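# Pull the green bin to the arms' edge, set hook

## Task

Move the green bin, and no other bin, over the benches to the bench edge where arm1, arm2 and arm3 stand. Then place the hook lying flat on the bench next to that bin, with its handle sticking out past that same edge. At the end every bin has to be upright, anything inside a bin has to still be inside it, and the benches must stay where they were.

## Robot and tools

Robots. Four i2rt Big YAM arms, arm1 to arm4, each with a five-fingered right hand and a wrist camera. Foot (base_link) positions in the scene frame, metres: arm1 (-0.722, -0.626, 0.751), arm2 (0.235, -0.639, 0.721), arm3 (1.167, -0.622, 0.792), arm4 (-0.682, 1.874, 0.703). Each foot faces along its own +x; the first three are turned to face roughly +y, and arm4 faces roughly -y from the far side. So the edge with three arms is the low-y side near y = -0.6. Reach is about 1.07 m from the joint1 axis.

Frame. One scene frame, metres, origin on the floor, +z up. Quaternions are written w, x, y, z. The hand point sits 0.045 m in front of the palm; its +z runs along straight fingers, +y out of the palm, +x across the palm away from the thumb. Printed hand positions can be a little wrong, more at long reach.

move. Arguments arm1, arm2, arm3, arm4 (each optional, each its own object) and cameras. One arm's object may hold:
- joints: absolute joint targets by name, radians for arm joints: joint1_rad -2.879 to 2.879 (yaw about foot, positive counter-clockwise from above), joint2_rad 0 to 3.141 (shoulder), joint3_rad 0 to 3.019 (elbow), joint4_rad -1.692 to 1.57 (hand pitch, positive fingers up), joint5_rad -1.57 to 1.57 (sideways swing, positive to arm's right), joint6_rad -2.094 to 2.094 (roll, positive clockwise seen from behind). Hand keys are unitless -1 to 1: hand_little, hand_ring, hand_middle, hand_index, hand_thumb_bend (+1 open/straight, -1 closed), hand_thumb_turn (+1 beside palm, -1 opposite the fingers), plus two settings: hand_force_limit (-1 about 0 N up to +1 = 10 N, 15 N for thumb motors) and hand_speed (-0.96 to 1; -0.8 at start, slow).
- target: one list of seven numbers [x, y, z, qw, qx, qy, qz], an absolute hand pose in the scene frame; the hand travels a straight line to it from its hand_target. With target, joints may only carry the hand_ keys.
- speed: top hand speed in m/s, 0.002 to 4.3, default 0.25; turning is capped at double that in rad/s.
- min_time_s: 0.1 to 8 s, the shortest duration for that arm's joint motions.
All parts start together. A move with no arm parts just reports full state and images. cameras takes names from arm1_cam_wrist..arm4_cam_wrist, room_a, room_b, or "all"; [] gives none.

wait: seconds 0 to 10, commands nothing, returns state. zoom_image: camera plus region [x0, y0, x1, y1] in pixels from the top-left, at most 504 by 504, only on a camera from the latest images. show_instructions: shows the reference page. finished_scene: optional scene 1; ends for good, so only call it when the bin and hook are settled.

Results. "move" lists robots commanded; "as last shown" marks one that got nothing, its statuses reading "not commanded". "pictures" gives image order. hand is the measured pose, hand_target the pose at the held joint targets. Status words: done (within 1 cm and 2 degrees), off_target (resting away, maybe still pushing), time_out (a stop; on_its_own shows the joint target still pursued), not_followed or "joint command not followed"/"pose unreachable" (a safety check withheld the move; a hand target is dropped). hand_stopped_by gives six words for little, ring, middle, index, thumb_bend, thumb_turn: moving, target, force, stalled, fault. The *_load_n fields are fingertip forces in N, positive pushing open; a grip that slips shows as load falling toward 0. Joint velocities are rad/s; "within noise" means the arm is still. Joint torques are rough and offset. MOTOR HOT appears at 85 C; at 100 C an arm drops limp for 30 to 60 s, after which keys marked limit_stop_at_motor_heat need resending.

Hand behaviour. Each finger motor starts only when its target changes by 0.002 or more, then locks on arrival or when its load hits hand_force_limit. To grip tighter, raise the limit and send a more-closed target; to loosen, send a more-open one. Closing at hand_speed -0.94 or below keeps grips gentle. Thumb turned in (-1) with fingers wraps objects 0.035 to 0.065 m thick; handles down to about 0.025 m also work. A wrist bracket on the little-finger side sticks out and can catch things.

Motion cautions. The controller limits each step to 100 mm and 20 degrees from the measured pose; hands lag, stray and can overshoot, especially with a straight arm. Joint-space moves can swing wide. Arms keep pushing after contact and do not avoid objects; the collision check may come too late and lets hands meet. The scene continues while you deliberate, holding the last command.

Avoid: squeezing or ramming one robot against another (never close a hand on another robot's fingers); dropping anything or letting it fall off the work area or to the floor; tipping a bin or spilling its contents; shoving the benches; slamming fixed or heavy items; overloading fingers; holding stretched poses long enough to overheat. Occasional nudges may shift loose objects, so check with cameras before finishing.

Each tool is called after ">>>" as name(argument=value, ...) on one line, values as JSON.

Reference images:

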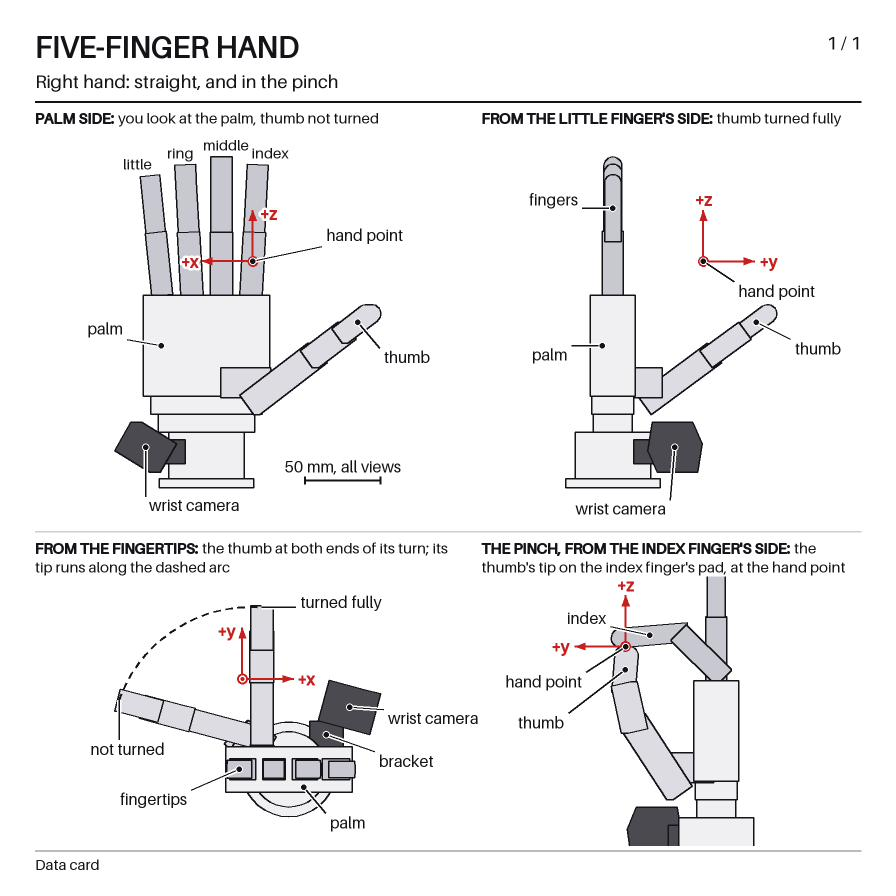

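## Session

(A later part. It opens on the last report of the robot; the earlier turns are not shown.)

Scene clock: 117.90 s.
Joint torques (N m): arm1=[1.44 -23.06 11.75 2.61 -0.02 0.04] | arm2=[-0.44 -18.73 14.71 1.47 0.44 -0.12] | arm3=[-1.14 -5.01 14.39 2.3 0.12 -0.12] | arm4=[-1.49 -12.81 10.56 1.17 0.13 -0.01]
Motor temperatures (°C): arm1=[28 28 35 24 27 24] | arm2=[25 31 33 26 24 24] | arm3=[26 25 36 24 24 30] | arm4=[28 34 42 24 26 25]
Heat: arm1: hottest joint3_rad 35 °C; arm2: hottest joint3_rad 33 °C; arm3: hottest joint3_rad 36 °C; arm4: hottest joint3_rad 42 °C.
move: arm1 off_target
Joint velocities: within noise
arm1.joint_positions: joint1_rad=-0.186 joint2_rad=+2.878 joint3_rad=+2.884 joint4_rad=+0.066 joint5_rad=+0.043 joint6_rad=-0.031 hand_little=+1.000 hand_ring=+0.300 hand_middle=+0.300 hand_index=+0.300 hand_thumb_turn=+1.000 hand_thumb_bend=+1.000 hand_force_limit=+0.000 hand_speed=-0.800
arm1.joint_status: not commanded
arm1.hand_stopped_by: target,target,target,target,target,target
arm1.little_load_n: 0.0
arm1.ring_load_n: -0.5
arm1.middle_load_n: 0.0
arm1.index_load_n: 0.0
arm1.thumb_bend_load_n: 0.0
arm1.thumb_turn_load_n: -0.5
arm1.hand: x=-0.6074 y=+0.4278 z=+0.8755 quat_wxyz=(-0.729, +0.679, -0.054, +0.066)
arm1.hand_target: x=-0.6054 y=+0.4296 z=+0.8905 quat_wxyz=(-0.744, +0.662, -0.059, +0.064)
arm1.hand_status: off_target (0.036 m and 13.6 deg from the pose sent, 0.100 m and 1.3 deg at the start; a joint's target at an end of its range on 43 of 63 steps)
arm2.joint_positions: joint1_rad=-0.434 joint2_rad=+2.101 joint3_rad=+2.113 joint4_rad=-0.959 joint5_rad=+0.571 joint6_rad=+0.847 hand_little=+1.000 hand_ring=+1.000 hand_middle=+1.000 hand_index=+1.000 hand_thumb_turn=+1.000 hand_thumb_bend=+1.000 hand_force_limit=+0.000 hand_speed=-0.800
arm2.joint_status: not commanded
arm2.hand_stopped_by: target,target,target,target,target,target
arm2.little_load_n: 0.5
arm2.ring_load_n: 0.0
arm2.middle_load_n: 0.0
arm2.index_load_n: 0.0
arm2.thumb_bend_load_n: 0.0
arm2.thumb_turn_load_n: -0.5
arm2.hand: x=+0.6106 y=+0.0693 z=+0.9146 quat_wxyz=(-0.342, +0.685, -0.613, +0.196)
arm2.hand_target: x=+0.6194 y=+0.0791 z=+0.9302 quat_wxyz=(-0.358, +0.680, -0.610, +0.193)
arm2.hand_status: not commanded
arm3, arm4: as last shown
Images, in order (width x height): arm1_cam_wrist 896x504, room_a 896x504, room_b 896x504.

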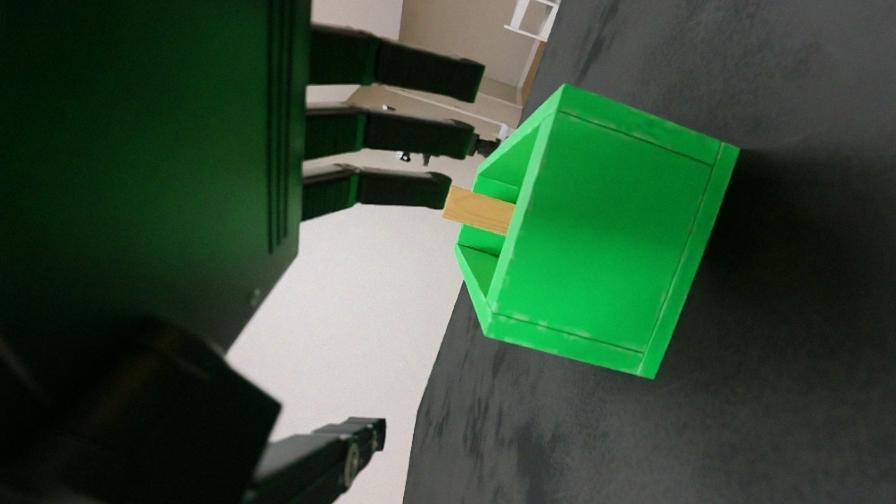

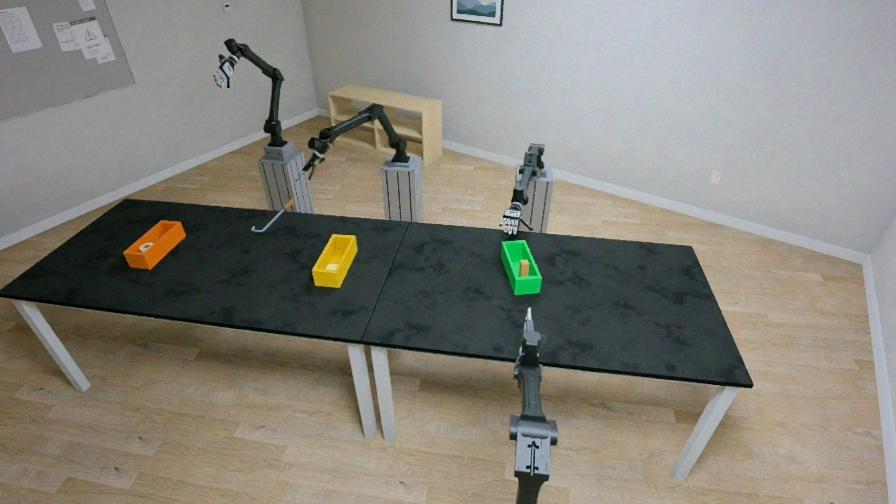

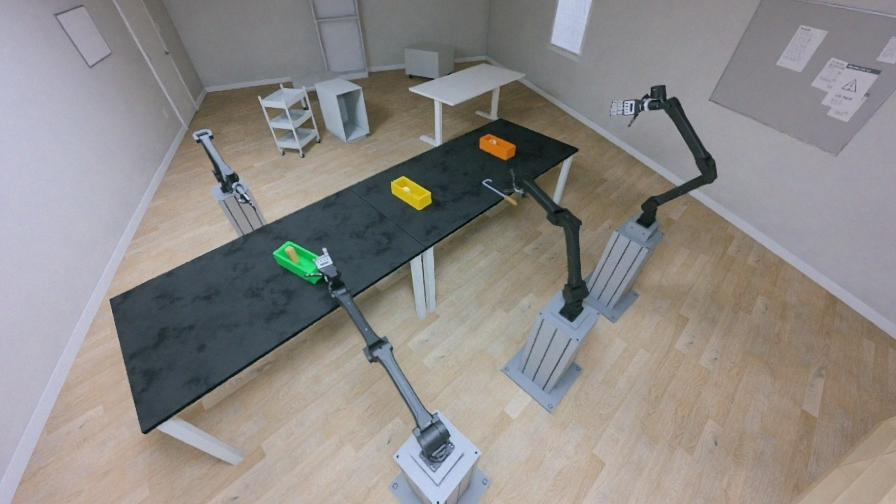

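>>> move(arm1={"joints": {"joint1_rad": -0.17, "joint2_rad": 2.93, "joint3_rad": 3.019, "joint4_rad": -0.08, "joint5_rad": -0.03, "joint6_rad": -0.03, "hand_index": 0.4, "hand_middle": 0.4, "hand_ring": 0.4}, "min_time_s": 1.5}, cameras=["arm1_cam_wrist", "room_b"])

Scene clock: 125.20 s.
Joint torques (N m): arm1=[3.02 -22.3 11.96 1.44 -0.2 -0.06] | arm2=[-0.38 -18.84 14.71 1.48 0.45 -0.13] | arm3=[-0.32 -4.72 14.52 2.28 0.12 -0.08] | arm4=[-1.61 -12.81 10.59 1.17 0.13 -0.02]
Motor temperatures (°C): arm1=[28 30 35 24 27 24] | arm2=[25 31 33 26 24 24] | arm3=[26 25 36 24 24 30] | arm4=[28 33 42 24 26 25]
Heat: arm1: hottest joint3_rad 35 °C; arm2: hottest joint3_rad 33 °C; arm3: hottest joint3_rad 36 °C; arm4: hottest joint3_rad 42 °C.
move: arm1 done
Joint velocities: within noise
arm1.joint_positions: joint1_rad=-0.186 joint2_rad=+2.904 joint3_rad=+2.956 joint4_rad=-0.072 joint5_rad=-0.028 joint6_rad=-0.031 hand_little=+1.000 hand_ring=+0.400 hand_middle=+0.400 hand_index=+0.400 hand_thumb_turn=+1.000 hand_thumb_bend=+1.000 hand_force_limit=+0.000 hand_speed=-0.800
arm1.joint_status: all done
joint sent to its limit — arm1.joint3_rad, upper limit.
arm1.hand_stopped_by: target,target,target,target,target,target
arm1.little_load_n: 0.0
arm1.ring_load_n: -0.5
arm1.middle_load_n: 0.0
arm1.index_load_n: 0.0
arm1.thumb_bend_load_n: 0.0
arm1.thumb_turn_load_n: 0.0
arm1.hand: x=-0.6222 y=+0.4229 z=+0.8591 quat_wxyz=(-0.699, +0.713, -0.030, +0.039)
arm1.hand_target: x=-0.6394 y=+0.4251 z=+0.8605 quat_wxyz=(-0.704, +0.709, -0.024, +0.032)
arm1.hand_status: not commanded
arm2, arm3, arm4: as last shown
arm2.little_load_n: 0.0
arm2.thumb_turn_load_n: 0.0
Images, in order (width x height): arm1_cam_wrist 896x504, room_b 896x504.

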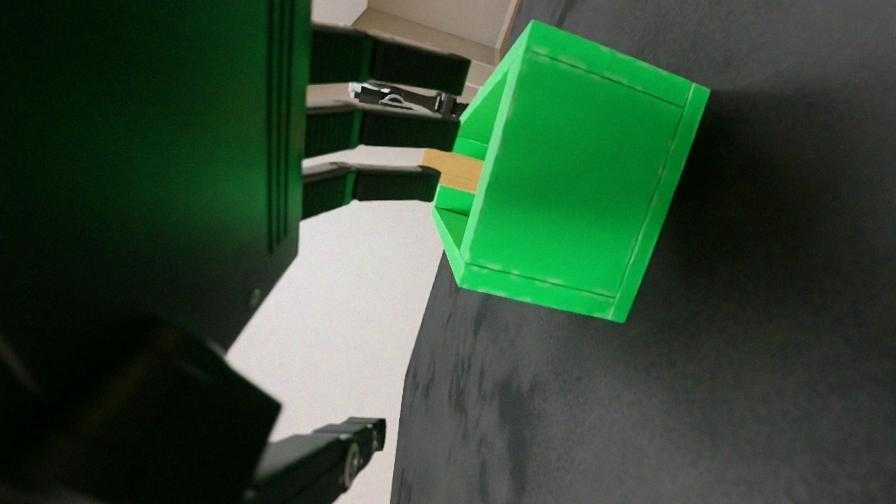

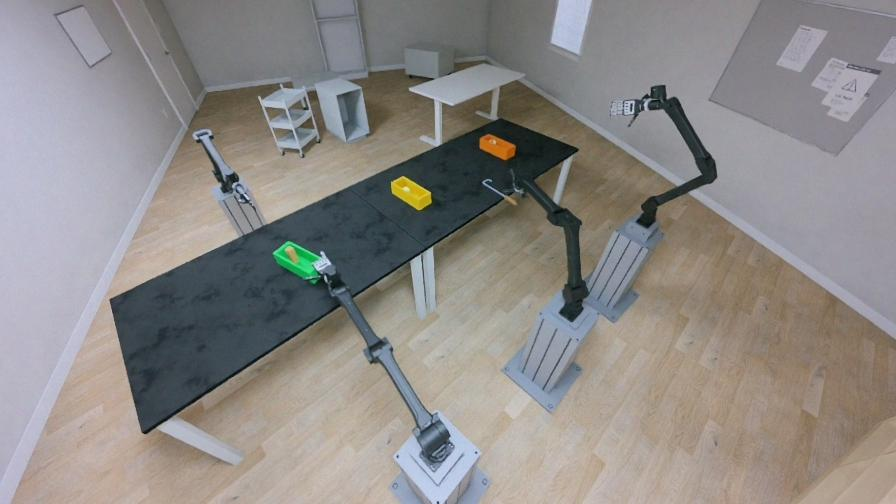

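>>> zoom_image(camera="room_b", region=[260, 220, 380, 310])

>>> zoom_image(camera="arm1_cam_wrist", region=[290, 0, 720, 340])

Scaled by 4.200.

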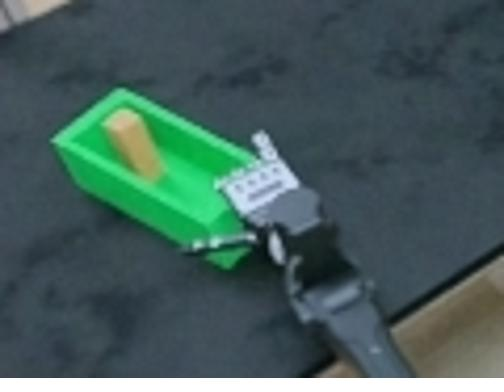

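Scaled by 1.172.

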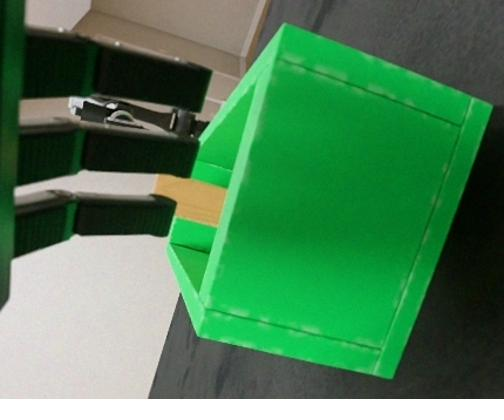

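>>> move(arm1={"joints": {"joint1_rad": -0.138, "joint2_rad": 2.92, "joint3_rad": 3.019, "joint4_rad": -0.09, "joint5_rad": -0.03, "joint6_rad": -0.03, "hand_index": 1.0, "hand_middle": 0.45, "hand_ring": 1.0}, "min_time_s": 1.5}, cameras=["arm1_cam_wrist", "room_b"])

>>> zoom_image(camera="arm1_cam_wrist", region=[290, 0, 720, 340])

Scene clock: 144.30 s.
Joint torques (N m): arm1=[3.08 -23.24 11.89 1.47 -0.2 -0.07] | arm2=[-0.5 -18.84 14.71 1.47 0.44 -0.12] | arm3=[-0.62 -4.48 14.42 2.36 0.11 -0.15] | arm4=[-1.55 -12.81 10.54 1.14 0.13 -0.03]
Motor temperatures (°C): arm1=[28 30 37 23 27 24] | arm2=[25 32 34 26 24 24] | arm3=[26 25 37 24 24 30] | arm4=[28 33 40 24 26 25]
Heat: arm1: hottest joint3_rad 37 °C; arm2: hottest joint3_rad 34 °C; arm3: hottest joint3_rad 37 °C; arm4: hottest joint3_rad 40 °C.
move: arm1 done
Joint velocities: within noise
arm1.joint_positions: joint1_rad=-0.152 joint2_rad=+2.904 joint3_rad=+2.956 joint4_rad=-0.081 joint5_rad=-0.028 joint6_rad=-0.031 hand_little=+1.000 hand_ring=+1.000 hand_middle=+0.450 hand_index=+1.000 hand_thumb_turn=+1.000 hand_thumb_bend=+1.000 hand_force_limit=+0.000 hand_speed=-0.800
arm1.joint_status: all done
joint sent to its limit — arm1.joint3_rad, upper limit.
arm1.hand_stopped_by: target,target,target,target,target,target
arm1.little_load_n: -0.5
arm1.ring_load_n: 0.0
arm1.middle_load_n: 0.0
arm1.index_load_n: 0.0
arm1.thumb_bend_load_n: 0.0
arm1.thumb_turn_load_n: -0.5
arm1.hand: x=-0.6577 y=+0.4250 z=+0.8572 quat_wxyz=(-0.697, +0.717, -0.018, +0.027)
arm1.hand_target: x=-0.6729 y=+0.4267 z=+0.8690 quat_wxyz=(-0.705, +0.709, -0.012, +0.021)
arm1.hand_status: not commanded
arm2, arm3, arm4: as last shown
Images, in order (width x height): arm1_cam_wrist 896x504, room_b 896x504.

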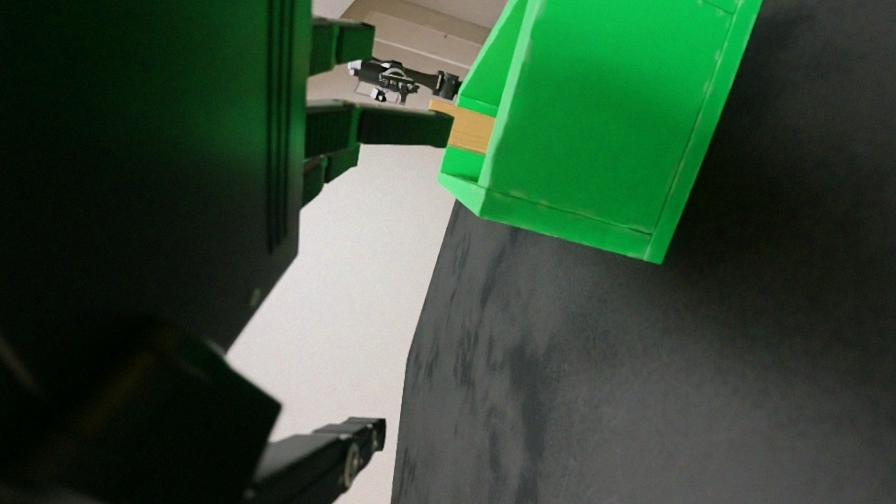

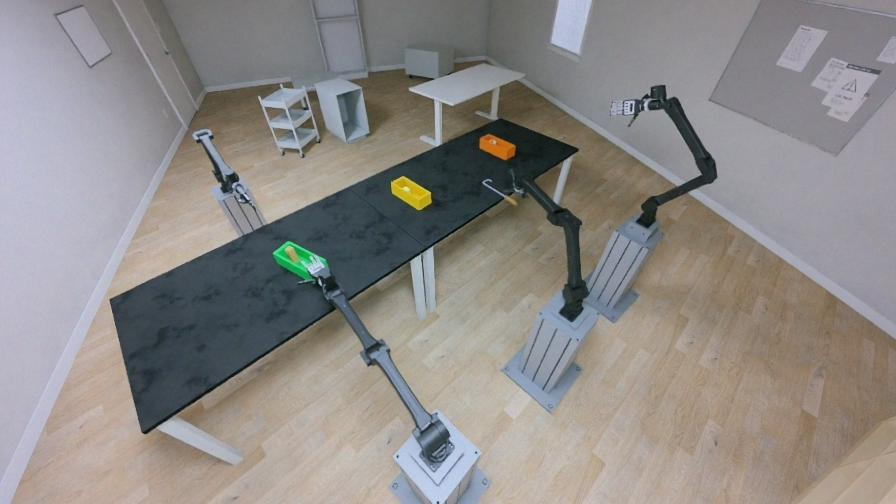

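Scaled by 1.172.

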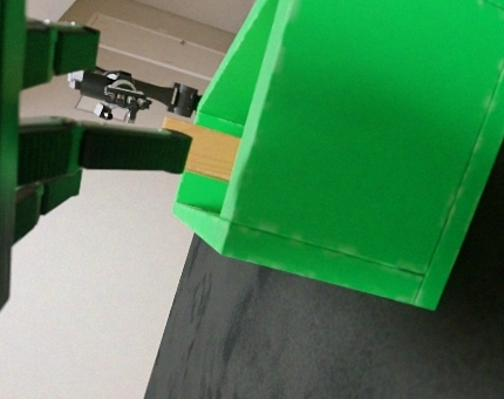

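>>> move(arm1={"joints": {"joint2_rad": 2.965, "joint3_rad": 3.019, "joint4_rad": -0.10}, "min_time_s": 1.5}, cameras=["arm1_cam_wrist", "room_b"])

>>> zoom_image(camera="arm1_cam_wrist", region=[290, 0, 720, 340])

>>> zoom_image(camera="room_b", region=[260, 220, 380, 310])

Scene clock: 150.17 s.
Joint torques (N m): arm1=[2.9 -22.01 11.22 1.24 -0.22 -0.08] | arm2=[-0.44 -18.78 14.72 1.46 0.44 -0.13] | arm3=[-0.85 -4.37 14.5 2.44 0.1 -0.09] | arm4=[-1.49 -12.81 10.59 1.2 0.13 -0.02]
Motor temperatures (°C): arm1=[28 31 38 23 27 24] | arm2=[25 32 34 26 24 24] | arm3=[26 25 37 24 24 30] | arm4=[28 32 40 24 26 25]
Heat: arm1: hottest joint3_rad 38 °C; arm2: hottest joint3_rad 34 °C; arm3: hottest joint3_rad 37 °C; arm4: hottest joint3_rad 40 °C.
move: arm1 done
Joint velocities: within noise
arm1.joint_positions: joint1_rad=-0.152 joint2_rad=+2.927 joint3_rad=+2.964 joint4_rad=-0.087 joint5_rad=-0.028 joint6_rad=-0.031 hand_little=+1.000 hand_ring=+1.000 hand_middle=+0.450 hand_index=+1.000 hand_thumb_turn=+1.000 hand_thumb_bend=+1.000 hand_force_limit=+0.000 hand_speed=-0.800
arm1.joint_status: all done
joint sent to its limit — arm1.joint3_rad, upper limit.
arm1.hand_stopped_by: target,target,target,target,target,target
arm1.little_load_n: 0.0
arm1.ring_load_n: -0.5
arm1.middle_load_n: 0.5
arm1.index_load_n: 0.0
arm1.thumb_bend_load_n: 0.0
arm1.thumb_turn_load_n: -0.5
arm1.hand: x=-0.6581 y=+0.4243 z=+0.8369 quat_wxyz=(-0.689, +0.724, -0.018, +0.026)
arm1.hand_target: x=-0.6739 y=+0.4244 z=+0.8197 quat_wxyz=(-0.685, +0.728, -0.013, +0.020)
arm1.hand_status: not commanded
arm2, arm3, arm4: as last shown
arm2.thumb_turn_load_n: -0.5
Images, in order (width x height): arm1_cam_wrist 896x504, room_b 896x504.

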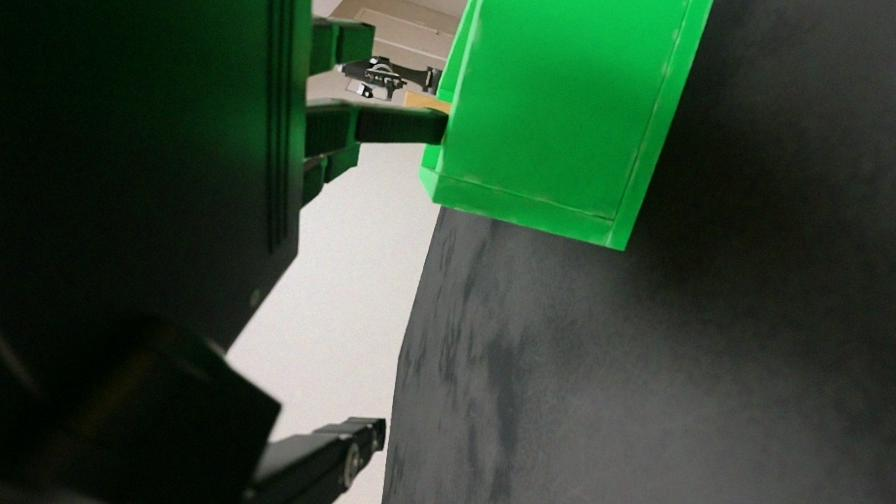

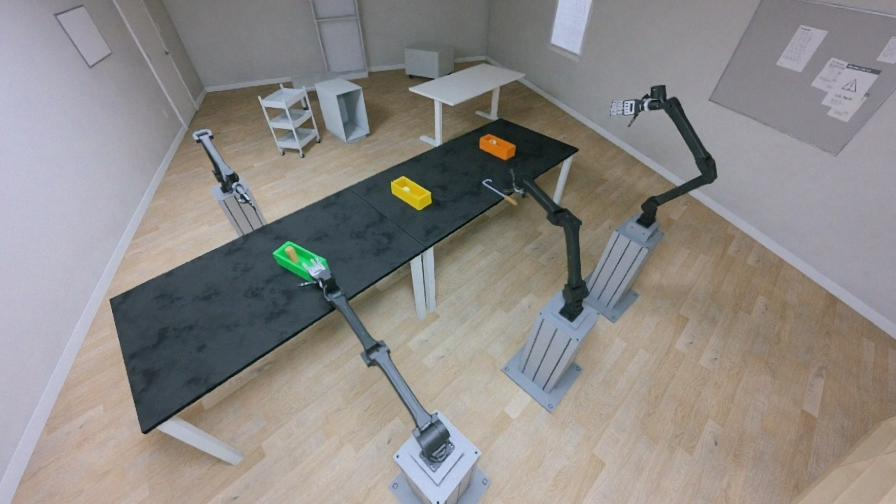

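Scaled by 1.172.

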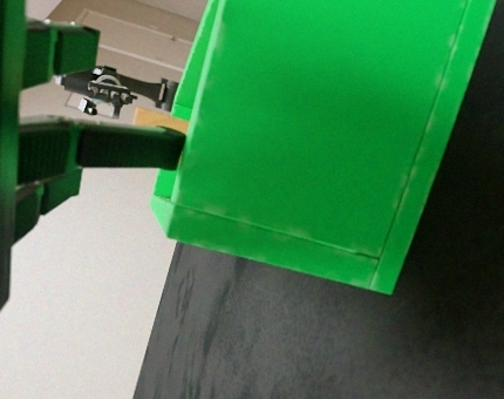

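Scaled by 4.200.

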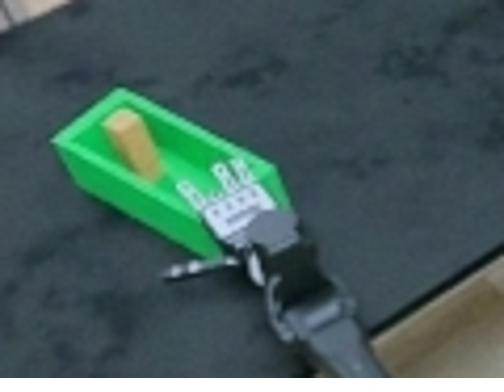

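>>> move(arm1={"target": [-0.672, 0.415, 0.785, 0.685, -0.728, 0.013, -0.020], "speed": 0.05})

>>> move(arm1={"target": [-0.672, 0.37, 0.785, 0.685, -0.728, 0.013, -0.020], "speed": 0.05}, cameras=["arm1_cam_wrist", "room_b"])

>>> zoom_image(camera="room_b", region=[260, 220, 380, 310])

Scene clock: 155.23 s.
Joint torques (N m): arm1=[2.67 -23.36 6.86 1.36 0.02 -0.09] | arm2=[-0.44 -18.78 14.72 1.47 0.44 -0.12] | arm3=[-0.67 -4.89 14.41 2.33 0.1 -0.13] | arm4=[-1.49 -12.75 10.56 1.2 0.13 -0.02]
Motor temperatures (°C): arm1=[28 31 37 23 27 24] | arm2=[25 32 34 26 24 24] | arm3=[26 25 37 24 24 30] | arm4=[28 32 40 24 26 25]
Heat: arm1: hottest joint3_rad 37 °C; arm2: hottest joint3_rad 34 °C; arm3: hottest joint3_rad 37 °C; arm4: hottest joint3_rad 40 °C.
move: arm1 off_target
Joint velocities: within noise
arm1.joint_positions: joint1_rad=-0.152 joint2_rad=+2.812 joint3_rad=+2.682 joint4_rad=+0.131 joint5_rad=-0.037 joint6_rad=-0.031 hand_little=+1.000 hand_ring=+1.000 hand_middle=+0.450 hand_index=+1.000 hand_thumb_turn=+1.000 hand_thumb_bend=+1.000 hand_force_limit=+0.000 hand_speed=-0.800
arm1.joint_status: not commanded
arm1.hand_stopped_by: target,target,target,target,target,target
arm1.little_load_n: 0.0
arm1.ring_load_n: 0.0
arm1.middle_load_n: 4.0
arm1.index_load_n: 0.0
arm1.thumb_bend_load_n: 0.0
arm1.thumb_turn_load_n: 0.0
arm1.hand: x=-0.6602 y=+0.4205 z=+0.8312 quat_wxyz=(-0.708, +0.706, -0.015, +0.024)
arm1.hand_target: x=-0.6718 y=+0.4151 z=+0.7858 quat_wxyz=(-0.685, +0.728, -0.013, +0.020)
arm1.hand_status: off_target (0.048 m and 3.7 deg from the pose sent, 0.055 m and 1.2 deg at the start)
arm2, arm4: as last shown
arm3.joint_positions: joint1_rad=+0.007 joint2_rad=+0.996 joint3_rad=+1.653 joint4_rad=-1.015 joint5_rad=-0.002 joint6_rad=-1.557 hand_little=+1.000 hand_ring=+1.000 hand_middle=+1.000 hand_index=+1.000 hand_thumb_turn=+1.000 hand_thumb_bend=+1.000 hand_force_limit=+0.000 hand_speed=-0.800
arm3.joint_status: not commanded
arm3.hand_stopped_by: target,target,target,target,target,target
arm3.little_load_n: 0.0
arm3.ring_load_n: 0.0
arm3.middle_load_n: 0.0
arm3.index_load_n: 0.0
arm3.thumb_bend_load_n: 0.0
arm3.thumb_turn_load_n: 0.0
arm3.hand: x=+1.2539 y=-0.2099 z=+1.3857 quat_wxyz=(-0.393, +0.603, +0.559, +0.411)
arm3.hand_target: x=+1.2571 y=-0.2122 z=+1.4138 quat_wxyz=(-0.405, +0.590, +0.549, +0.432)
arm3.hand_status: not commanded
arm4.index_load_n: -0.5
pictures: none

Scene clock: 157.13 s.
Joint torques (N m): arm1=[1.96 -20.95 6.11 1.47 -0.13 -0.1] | arm2=[-0.44 -18.78 14.72 1.48 0.44 -0.12] | arm3=[0.15 -4.54 14.5 2.33 0.1 -0.12] | arm4=[-1.55 -12.86 10.61 1.14 0.13 -0.01]
Motor temperatures (°C): arm1=[28 31 37 23 27 24] | arm2=[24 32 35 26 24 24] | arm3=[26 25 37 24 24 30] | arm4=[28 32 40 24 26 25]
Heat: arm1: hottest joint3_rad 37 °C; arm2: hottest joint3_rad 35 °C; arm3: hottest joint3_rad 37 °C; arm4: hottest joint3_rad 40 °C.
move: arm1 off_target
Joint velocities: within noise
arm1.joint_positions: joint1_rad=-0.152 joint2_rad=+2.590 joint3_rad=+2.234 joint4_rad=+0.358 joint5_rad=-0.037 joint6_rad=-0.031 hand_little=+1.000 hand_ring=+1.000 hand_middle=+0.450 hand_index=+1.000 hand_thumb_turn=+1.000 hand_thumb_bend=+1.000 hand_force_limit=+0.000 hand_speed=-0.800
arm1.joint_status: not commanded
arm1.hand_stopped_by: target,target,target,target,target,target
arm1.little_load_n: 0.0
arm1.ring_load_n: 0.0
arm1.middle_load_n: 4.0
arm1.index_load_n: -0.5
arm1.thumb_bend_load_n: 0.0
arm1.thumb_turn_load_n: 0.0
arm1.hand: x=-0.6642 y=+0.3777 z=+0.8298 quat_wxyz=(-0.708, +0.706, -0.015, +0.024)
arm1.hand_target: x=-0.6719 y=+0.3697 z=+0.7852 quat_wxyz=(-0.685, +0.728, -0.013, +0.020)
arm1.hand_status: off_target (0.046 m and 3.7 deg from the pose sent, 0.069 m and 3.6 deg at the start)
arm2, arm3, arm4: as last shown
arm2.thumb_bend_load_n: -0.5
arm2.thumb_turn_load_n: 0.0
arm4.index_load_n: 0.0
Images, in order (width x height): arm1_cam_wrist 896x504, room_b 896x504.

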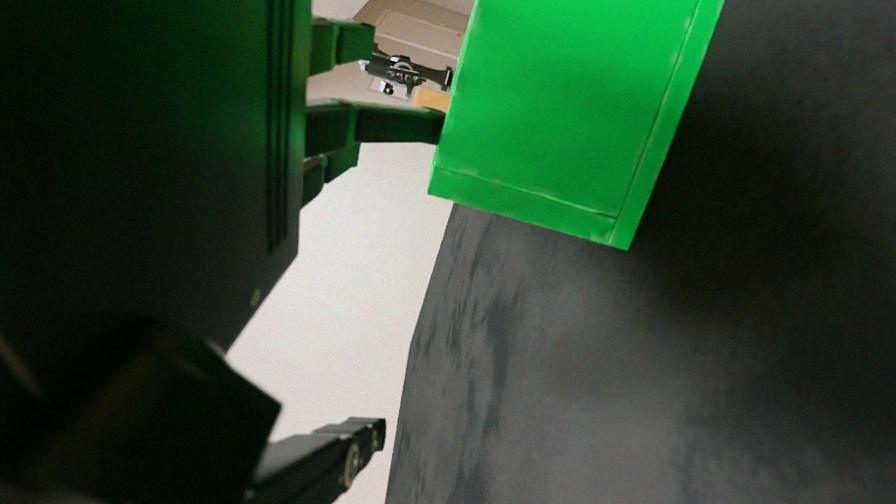

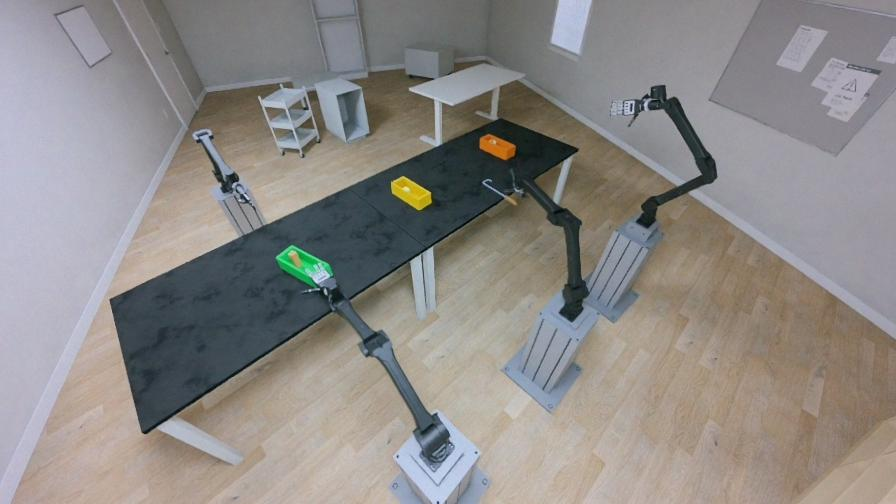

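Scaled by 4.200.

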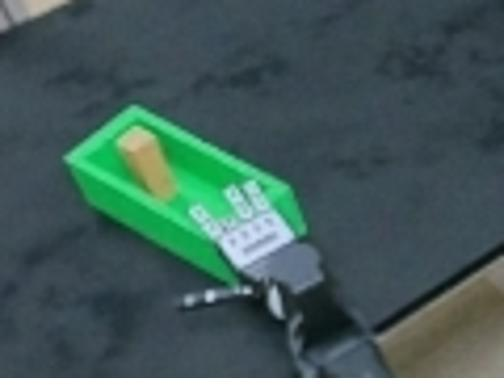

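>>> move(arm1={"target": [-0.665, 0.385, 0.90, 0.7, -0.714, 0.013, -0.020], "speed": 0.1, "joints": {"hand_index": 0.4, "hand_middle": 0.4, "hand_ring": 0.4}})

>>> move(arm1={"target": [-0.62, 0.425, 0.895, 0.7, -0.714, 0.013, -0.020], "speed": 0.1}, cameras=["arm1_cam_wrist", "room_b"])

>>> zoom_image(camera="room_b", region=[260, 220, 380, 310])

Scene clock: 160.00 s.
Joint torques (N m): arm1=[2.02 -23.53 11.63 1.51 -0.22 -0.07] | arm2=[-0.38 -18.78 14.71 1.46 0.44 -0.12] | arm3=[-0.26 -4.78 14.39 2.24 0.09 -0.11] | arm4=[-1.61 -12.69 10.56 1.16 0.12 -0.01]
Motor temperatures (°C): arm1=[28 32 36 23 27 24] | arm2=[24 32 35 26 24 24] | arm3=[26 25 37 24 24 30] | arm4=[28 32 39 24 26 25]
Heat: arm1: hottest joint3_rad 36 °C; arm2: hottest joint3_rad 35 °C; arm3: hottest joint3_rad 37 °C; arm4: hottest joint3_rad 39 °C.
move: arm1 off_target
Joint velocities: within noise
arm1.joint_positions: joint1_rad=-0.152 joint2_rad=+2.535 joint3_rad=+2.274 joint4_rad=+0.195 joint5_rad=-0.042 joint6_rad=-0.031 hand_little=+1.000 hand_ring=+0.400 hand_middle=+0.435 hand_index=+0.400 hand_thumb_turn=+1.000 hand_thumb_bend=+1.000 hand_force_limit=+0.000 hand_speed=-0.800
arm1.joint_status: hand_middle off_target (ended at +0.435, target +0.400); the others done
arm1.hand_stopped_by: target,target,force,target,target,target
arm1.little_load_n: 0.0
arm1.ring_load_n: 0.0
arm1.middle_load_n: -0.5
arm1.index_load_n: 0.0
arm1.thumb_bend_load_n: 0.0
arm1.thumb_turn_load_n: 0.0
arm1.hand: x=-0.6647 y=+0.3757 z=+0.8659 quat_wxyz=(-0.684, +0.729, -0.014, +0.021)
arm1.hand_target: x=-0.6652 y=+0.3825 z=+0.9002 quat_wxyz=(-0.700, +0.714, -0.013, +0.020)
arm1.hand_status: off_target (0.035 m and 2.5 deg from the pose sent, 0.070 m and 1.4 deg at the start)
arm2, arm3, arm4: as last shown
arm2.index_load_n: -0.5
pictures: none

Scene clock: 162.33 s.
Joint torques (N m): arm1=[1.55 -22.77 11.85 1.77 -0.05 -0.04] | arm2=[-0.38 -18.78 14.72 1.46 0.44 -0.12] | arm3=[-0.62 -4.72 14.52 2.28 0.06 -0.11] | arm4=[-1.49 -12.86 10.55 1.13 0.12 -0.03]
Motor temperatures (°C): arm1=[28 32 37 23 27 24] | arm2=[24 32 35 26 24 24] | arm3=[26 25 37 24 24 30] | arm4=[28 32 39 24 26 25]
Heat: arm1: hottest joint3_rad 37 °C; arm2: hottest joint3_rad 35 °C; arm3: hottest joint3_rad 37 °C; arm4: hottest joint3_rad 39 °C.
move: arm1 done
Joint velocities: within noise
arm1.joint_positions: joint1_rad=-0.191 joint2_rad=+2.832 joint3_rad=+2.884 joint4_rad=-0.059 joint5_rad=-0.072 joint6_rad=-0.031 hand_little=+1.000 hand_ring=+0.400 hand_middle=+0.435 hand_index=+0.400 hand_thumb_turn=+1.000 hand_thumb_bend=+1.000 hand_force_limit=+0.000 hand_speed=-0.800
arm1.joint_status: not commanded
arm1.hand_stopped_by: target,target,force,target,target,target
arm1.little_load_n: 0.0
arm1.ring_load_n: 0.0
arm1.middle_load_n: 0.0
arm1.index_load_n: 0.0
arm1.thumb_bend_load_n: 0.0
arm1.thumb_turn_load_n: -0.5
arm1.hand: x=-0.6254 y=+0.4199 z=+0.8894 quat_wxyz=(-0.705, +0.709, -0.016, +0.025)
arm1.hand_target: x=-0.6204 y=+0.4213 z=+0.8949 quat_wxyz=(-0.712, +0.702, -0.019, +0.027)
arm1.hand_status: done (0.009 m and 1.0 deg from the pose sent, 0.073 m and 2.5 deg at the start; a joint's target at an end of its range on 29 of 70 steps)
arm2, arm3: as last shown
arm2.index_load_n: 0.5
arm2.thumb_bend_load_n: 0.0
arm3.middle_load_n: -0.5
arm4.joint_positions: joint1_rad=+0.048 joint2_rad=+1.686 joint3_rad=+1.164 joint4_rad=+0.375 joint5_rad=-0.005 joint6_rad=-1.556 hand_little=+1.000 hand_ring=+1.000 hand_middle=+1.000 hand_index=+1.000 hand_thumb_turn=-1.000 hand_thumb_bend=-0.949 hand_force_limit=+0.000 hand_speed=-0.800
arm4.joint_status: not commanded
arm4.hand_stopped_by: target,target,target,target,force,target
arm4.little_load_n: 0.0
arm4.ring_load_n: 0.0
arm4.middle_load_n: 0.0
arm4.index_load_n: 0.0
arm4.thumb_bend_load_n: 8.0
arm4.thumb_turn_load_n: 0.5
arm4.hand: x=-0.7343 y=+1.1492 z=+0.9427 quat_wxyz=(+0.459, +0.537, -0.533, +0.465)
arm4.hand_target: x=-0.7400 y=+1.1500 z=+0.9499 quat_wxyz=(+0.464, +0.534, -0.534, +0.464)
arm4.hand_status: not commanded
Images, in order (width x height): arm1_cam_wrist 896x504, room_b 896x504.

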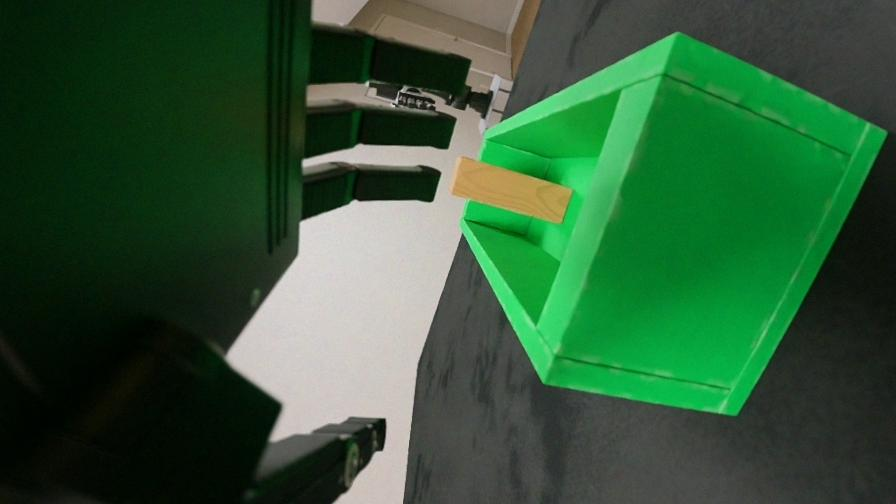

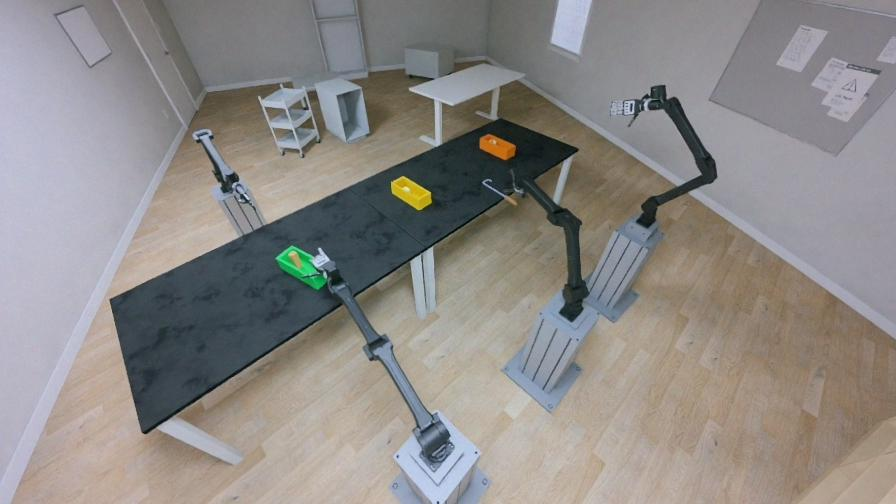

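Scaled by 4.200.

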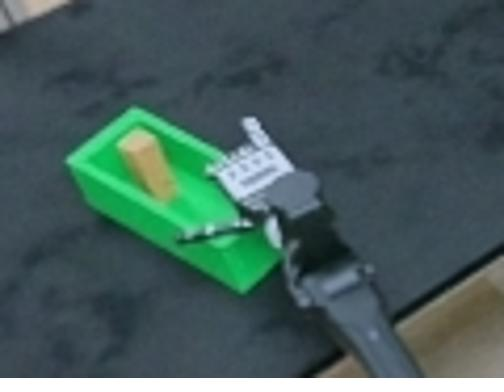

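>>> move(arm1={"target": [-0.618, 0.405, 0.82, 0.7, -0.714, 0.013, -0.020], "speed": 0.1}, cameras=["arm1_cam_wrist", "room_b"])

>>> zoom_image(camera="room_b", region=[260, 220, 380, 310])

Scene clock: 167.00 s.
Joint torques (N m): arm1=[0.44 -24.76 7.73 2.44 -0.17 -0.06] | arm2=[-0.38 -18.84 14.69 1.46 0.44 -0.12] | arm3=[-0.67 -4.84 14.54 2.32 0.1 -0.13] | arm4=[-1.49 -12.75 10.56 1.1 0.13 -0.02]
Motor temperatures (°C): arm1=[28 33 36 23 27 24] | arm2=[24 32 35 26 24 24] | arm3=[26 25 37 24 24 30] | arm4=[28 32 39 24 26 25]
Heat: arm1: hottest joint3_rad 36 °C; arm2: hottest joint3_rad 35 °C; arm3: hottest joint3_rad 37 °C; arm4: hottest joint3_rad 39 °C.
move: arm1 off_target
Joint velocities: within noise
arm1.joint_positions: joint1_rad=-0.191 joint2_rad=+2.764 joint3_rad=+2.563 joint4_rad=+0.164 joint5_rad=-0.098 joint6_rad=-0.031 hand_little=+1.000 hand_ring=+0.400 hand_middle=+0.435 hand_index=+0.400 hand_thumb_turn=+1.000 hand_thumb_bend=+1.000 hand_force_limit=+0.000 hand_speed=-0.800
arm1.joint_status: not commanded
arm1.hand_stopped_by: target,target,force,target,target,target
arm1.little_load_n: 0.0
arm1.ring_load_n: 0.5
arm1.middle_load_n: 0.0
arm1.index_load_n: 0.0
arm1.thumb_bend_load_n: 0.0
arm1.thumb_turn_load_n: -0.5
arm1.hand: x=-0.6335 y=+0.4063 z=+0.8119 quat_wxyz=(-0.695, +0.719, -0.008, +0.015)
arm1.hand_target: x=-0.6180 y=+0.4052 z=+0.8198 quat_wxyz=(-0.700, +0.714, -0.013, +0.020)
arm1.hand_status: off_target (0.018 m and 1.2 deg from the pose sent, 0.071 m and 1.1 deg at the start)
arm2.joint_positions: joint1_rad=-0.434 joint2_rad=+2.101 joint3_rad=+2.113 joint4_rad=-0.959 joint5_rad=+0.571 joint6_rad=+0.847 hand_little=+1.000 hand_ring=+1.000 hand_middle=+1.000 hand_index=+1.000 hand_thumb_turn=+1.000 hand_thumb_bend=+1.000 hand_force_limit=+0.000 hand_speed=-0.800
arm2.joint_status: not commanded
arm2.hand_stopped_by: target,target,target,target,target,target
arm2.little_load_n: 0.0
arm2.ring_load_n: 0.0
arm2.middle_load_n: 0.0
arm2.index_load_n: 0.0
arm2.thumb_bend_load_n: 0.0
arm2.thumb_turn_load_n: 0.0
arm2.hand: x=+0.6106 y=+0.0693 z=+0.9146 quat_wxyz=(-0.342, +0.685, -0.613, +0.196)
arm2.hand_target: x=+0.6194 y=+0.0791 z=+0.9302 quat_wxyz=(-0.358, +0.680, -0.610, +0.193)
arm2.hand_status: not commanded
arm3, arm4: as last shown
arm3.middle_load_n: 0.0
arm4.thumb_bend_load_n: 7.5
Images, in order (width x height): arm1_cam_wrist 896x504, room_b 896x504.

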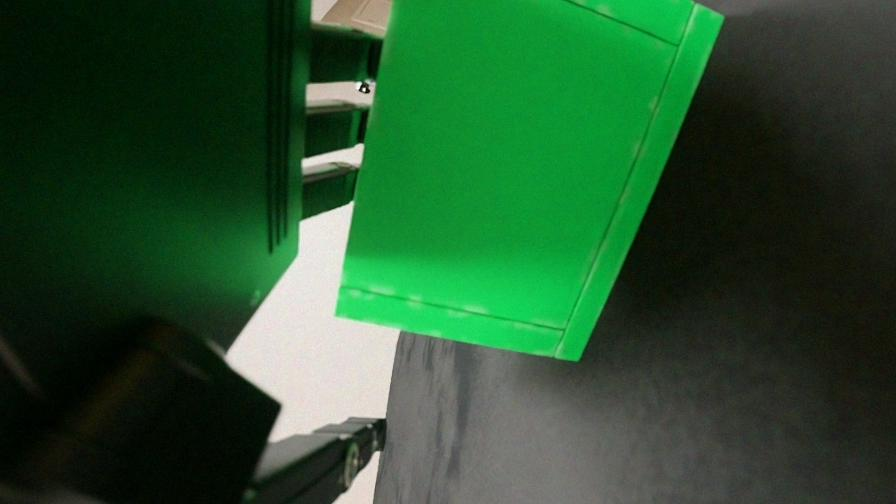

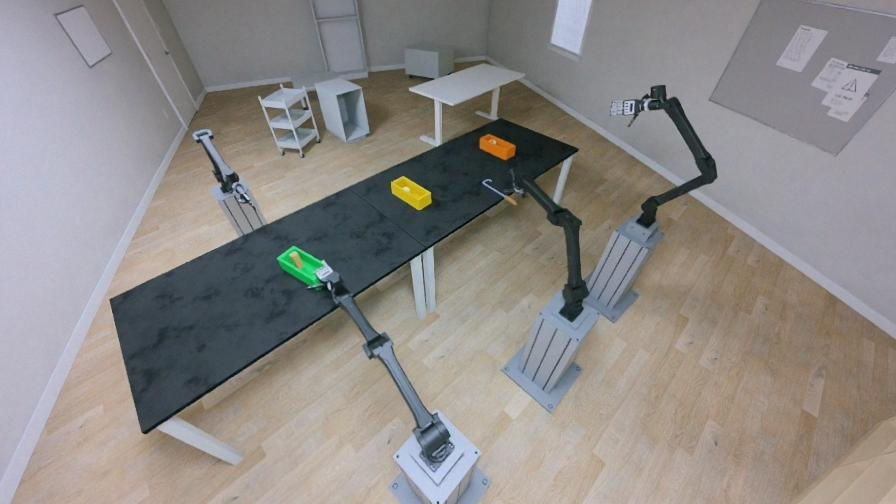

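Scaled by 4.200.

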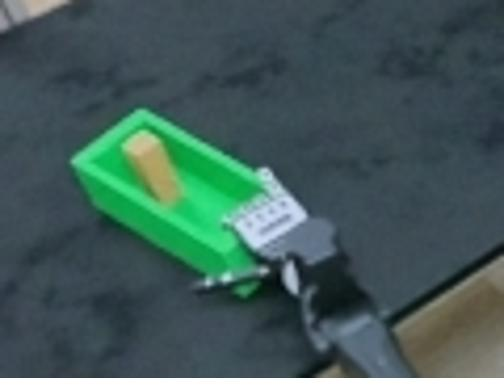

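>>> move(arm1={"target": [-0.455, 0.385, 0.825, 0.7, -0.714, 0.013, -0.020], "speed": 0.07}, cameras=["arm1_cam_wrist", "room_b"])

>>> zoom_image(camera="room_b", region=[260, 220, 410, 330])

Scene clock: 184.40 s.
Joint torques (N m): arm1=[0.21 -22.01 11.81 1.46 -0.1 -0.09] | arm2=[-0.38 -18.78 14.72 1.46 0.44 -0.12] | arm3=[-0.5 -4.13 14.64 2.28 0.09 -0.11] | arm4=[-1.73 -12.81 10.54 1.17 0.13 -0.02]
Motor temperatures (°C): arm1=[28 34 36 23 27 24] | arm2=[24 32 35 26 24 24] | arm3=[26 25 38 24 24 30] | arm4=[28 32 39 24 26 25]
Heat: arm1: hottest joint3_rad 36 °C; arm2: hottest joint3_rad 35 °C; arm3: hottest joint3_rad 38 °C; arm4: hottest joint3_rad 39 °C.
move: arm1 off_target
Joint velocities: within noise
arm1.joint_positions: joint1_rad=-0.376 joint2_rad=+2.903 joint3_rad=+2.883 joint4_rad=-0.004 joint5_rad=-0.282 joint6_rad=-0.031 hand_little=+1.000 hand_ring=+0.400 hand_middle=+0.435 hand_index=+0.400 hand_thumb_turn=+1.000 hand_thumb_bend=+1.000 hand_force_limit=+0.000 hand_speed=-0.800
arm1.joint_status: not commanded
arm1.hand_stopped_by: target,target,force,target,target,target
arm1.little_load_n: 0.0
arm1.ring_load_n: -0.5
arm1.middle_load_n: 0.0
arm1.index_load_n: 0.0
arm1.thumb_bend_load_n: 0.0
arm1.thumb_turn_load_n: -0.5
arm1.hand: x=-0.4757 y=+0.3862 z=+0.8282 quat_wxyz=(-0.699, +0.714, -0.009, +0.014)
arm1.hand_target: x=-0.4558 y=+0.3824 z=+0.8252 quat_wxyz=(-0.702, +0.712, -0.015, +0.023)
arm1.hand_status: off_target (0.021 m and 0.8 deg from the pose sent, 0.180 m and 1.2 deg at the start; a joint's target at an end of its range on 13 of 124 steps)
arm2, arm3, arm4: as last shown
arm4.thumb_bend_load_n: 8.0
Images, in order (width x height): arm1_cam_wrist 896x504, room_b 896x504.

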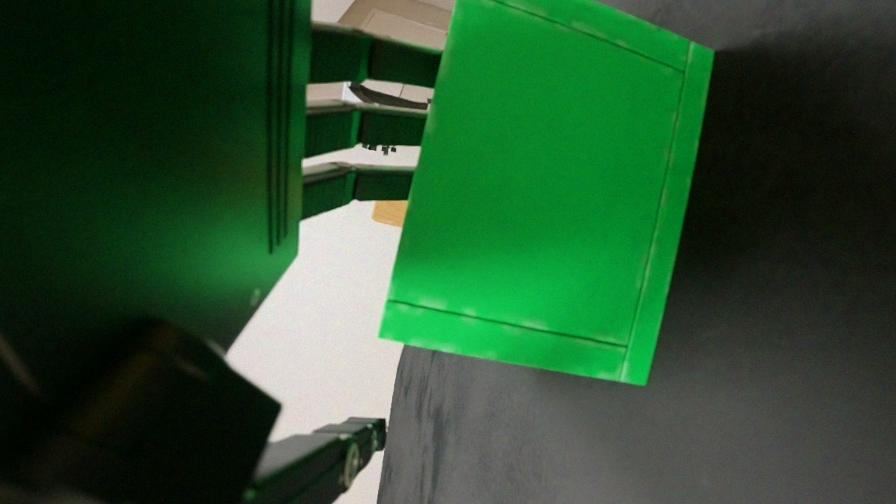

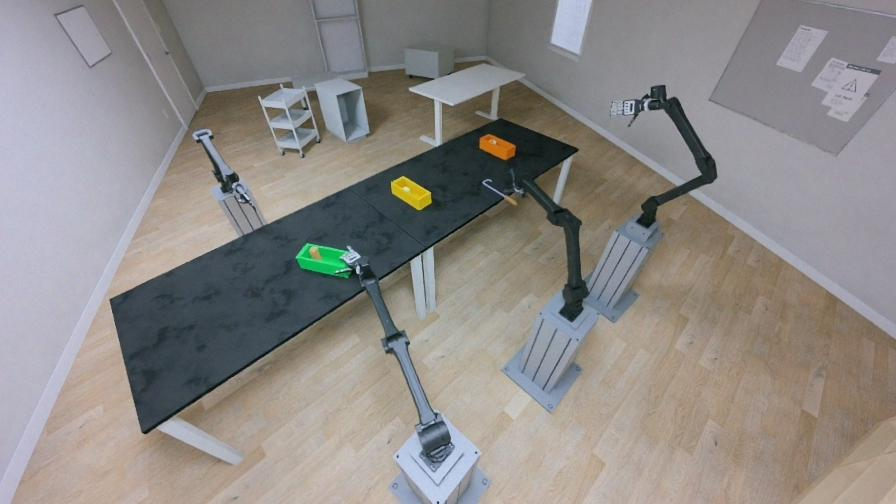

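Scaled by 3.360.

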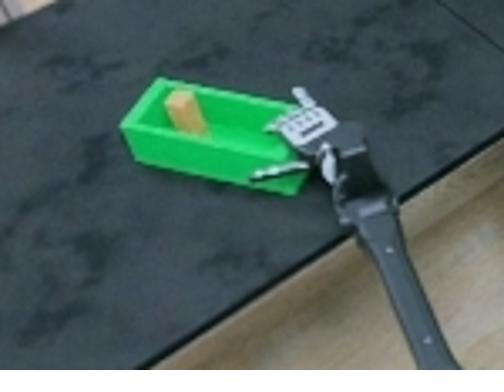

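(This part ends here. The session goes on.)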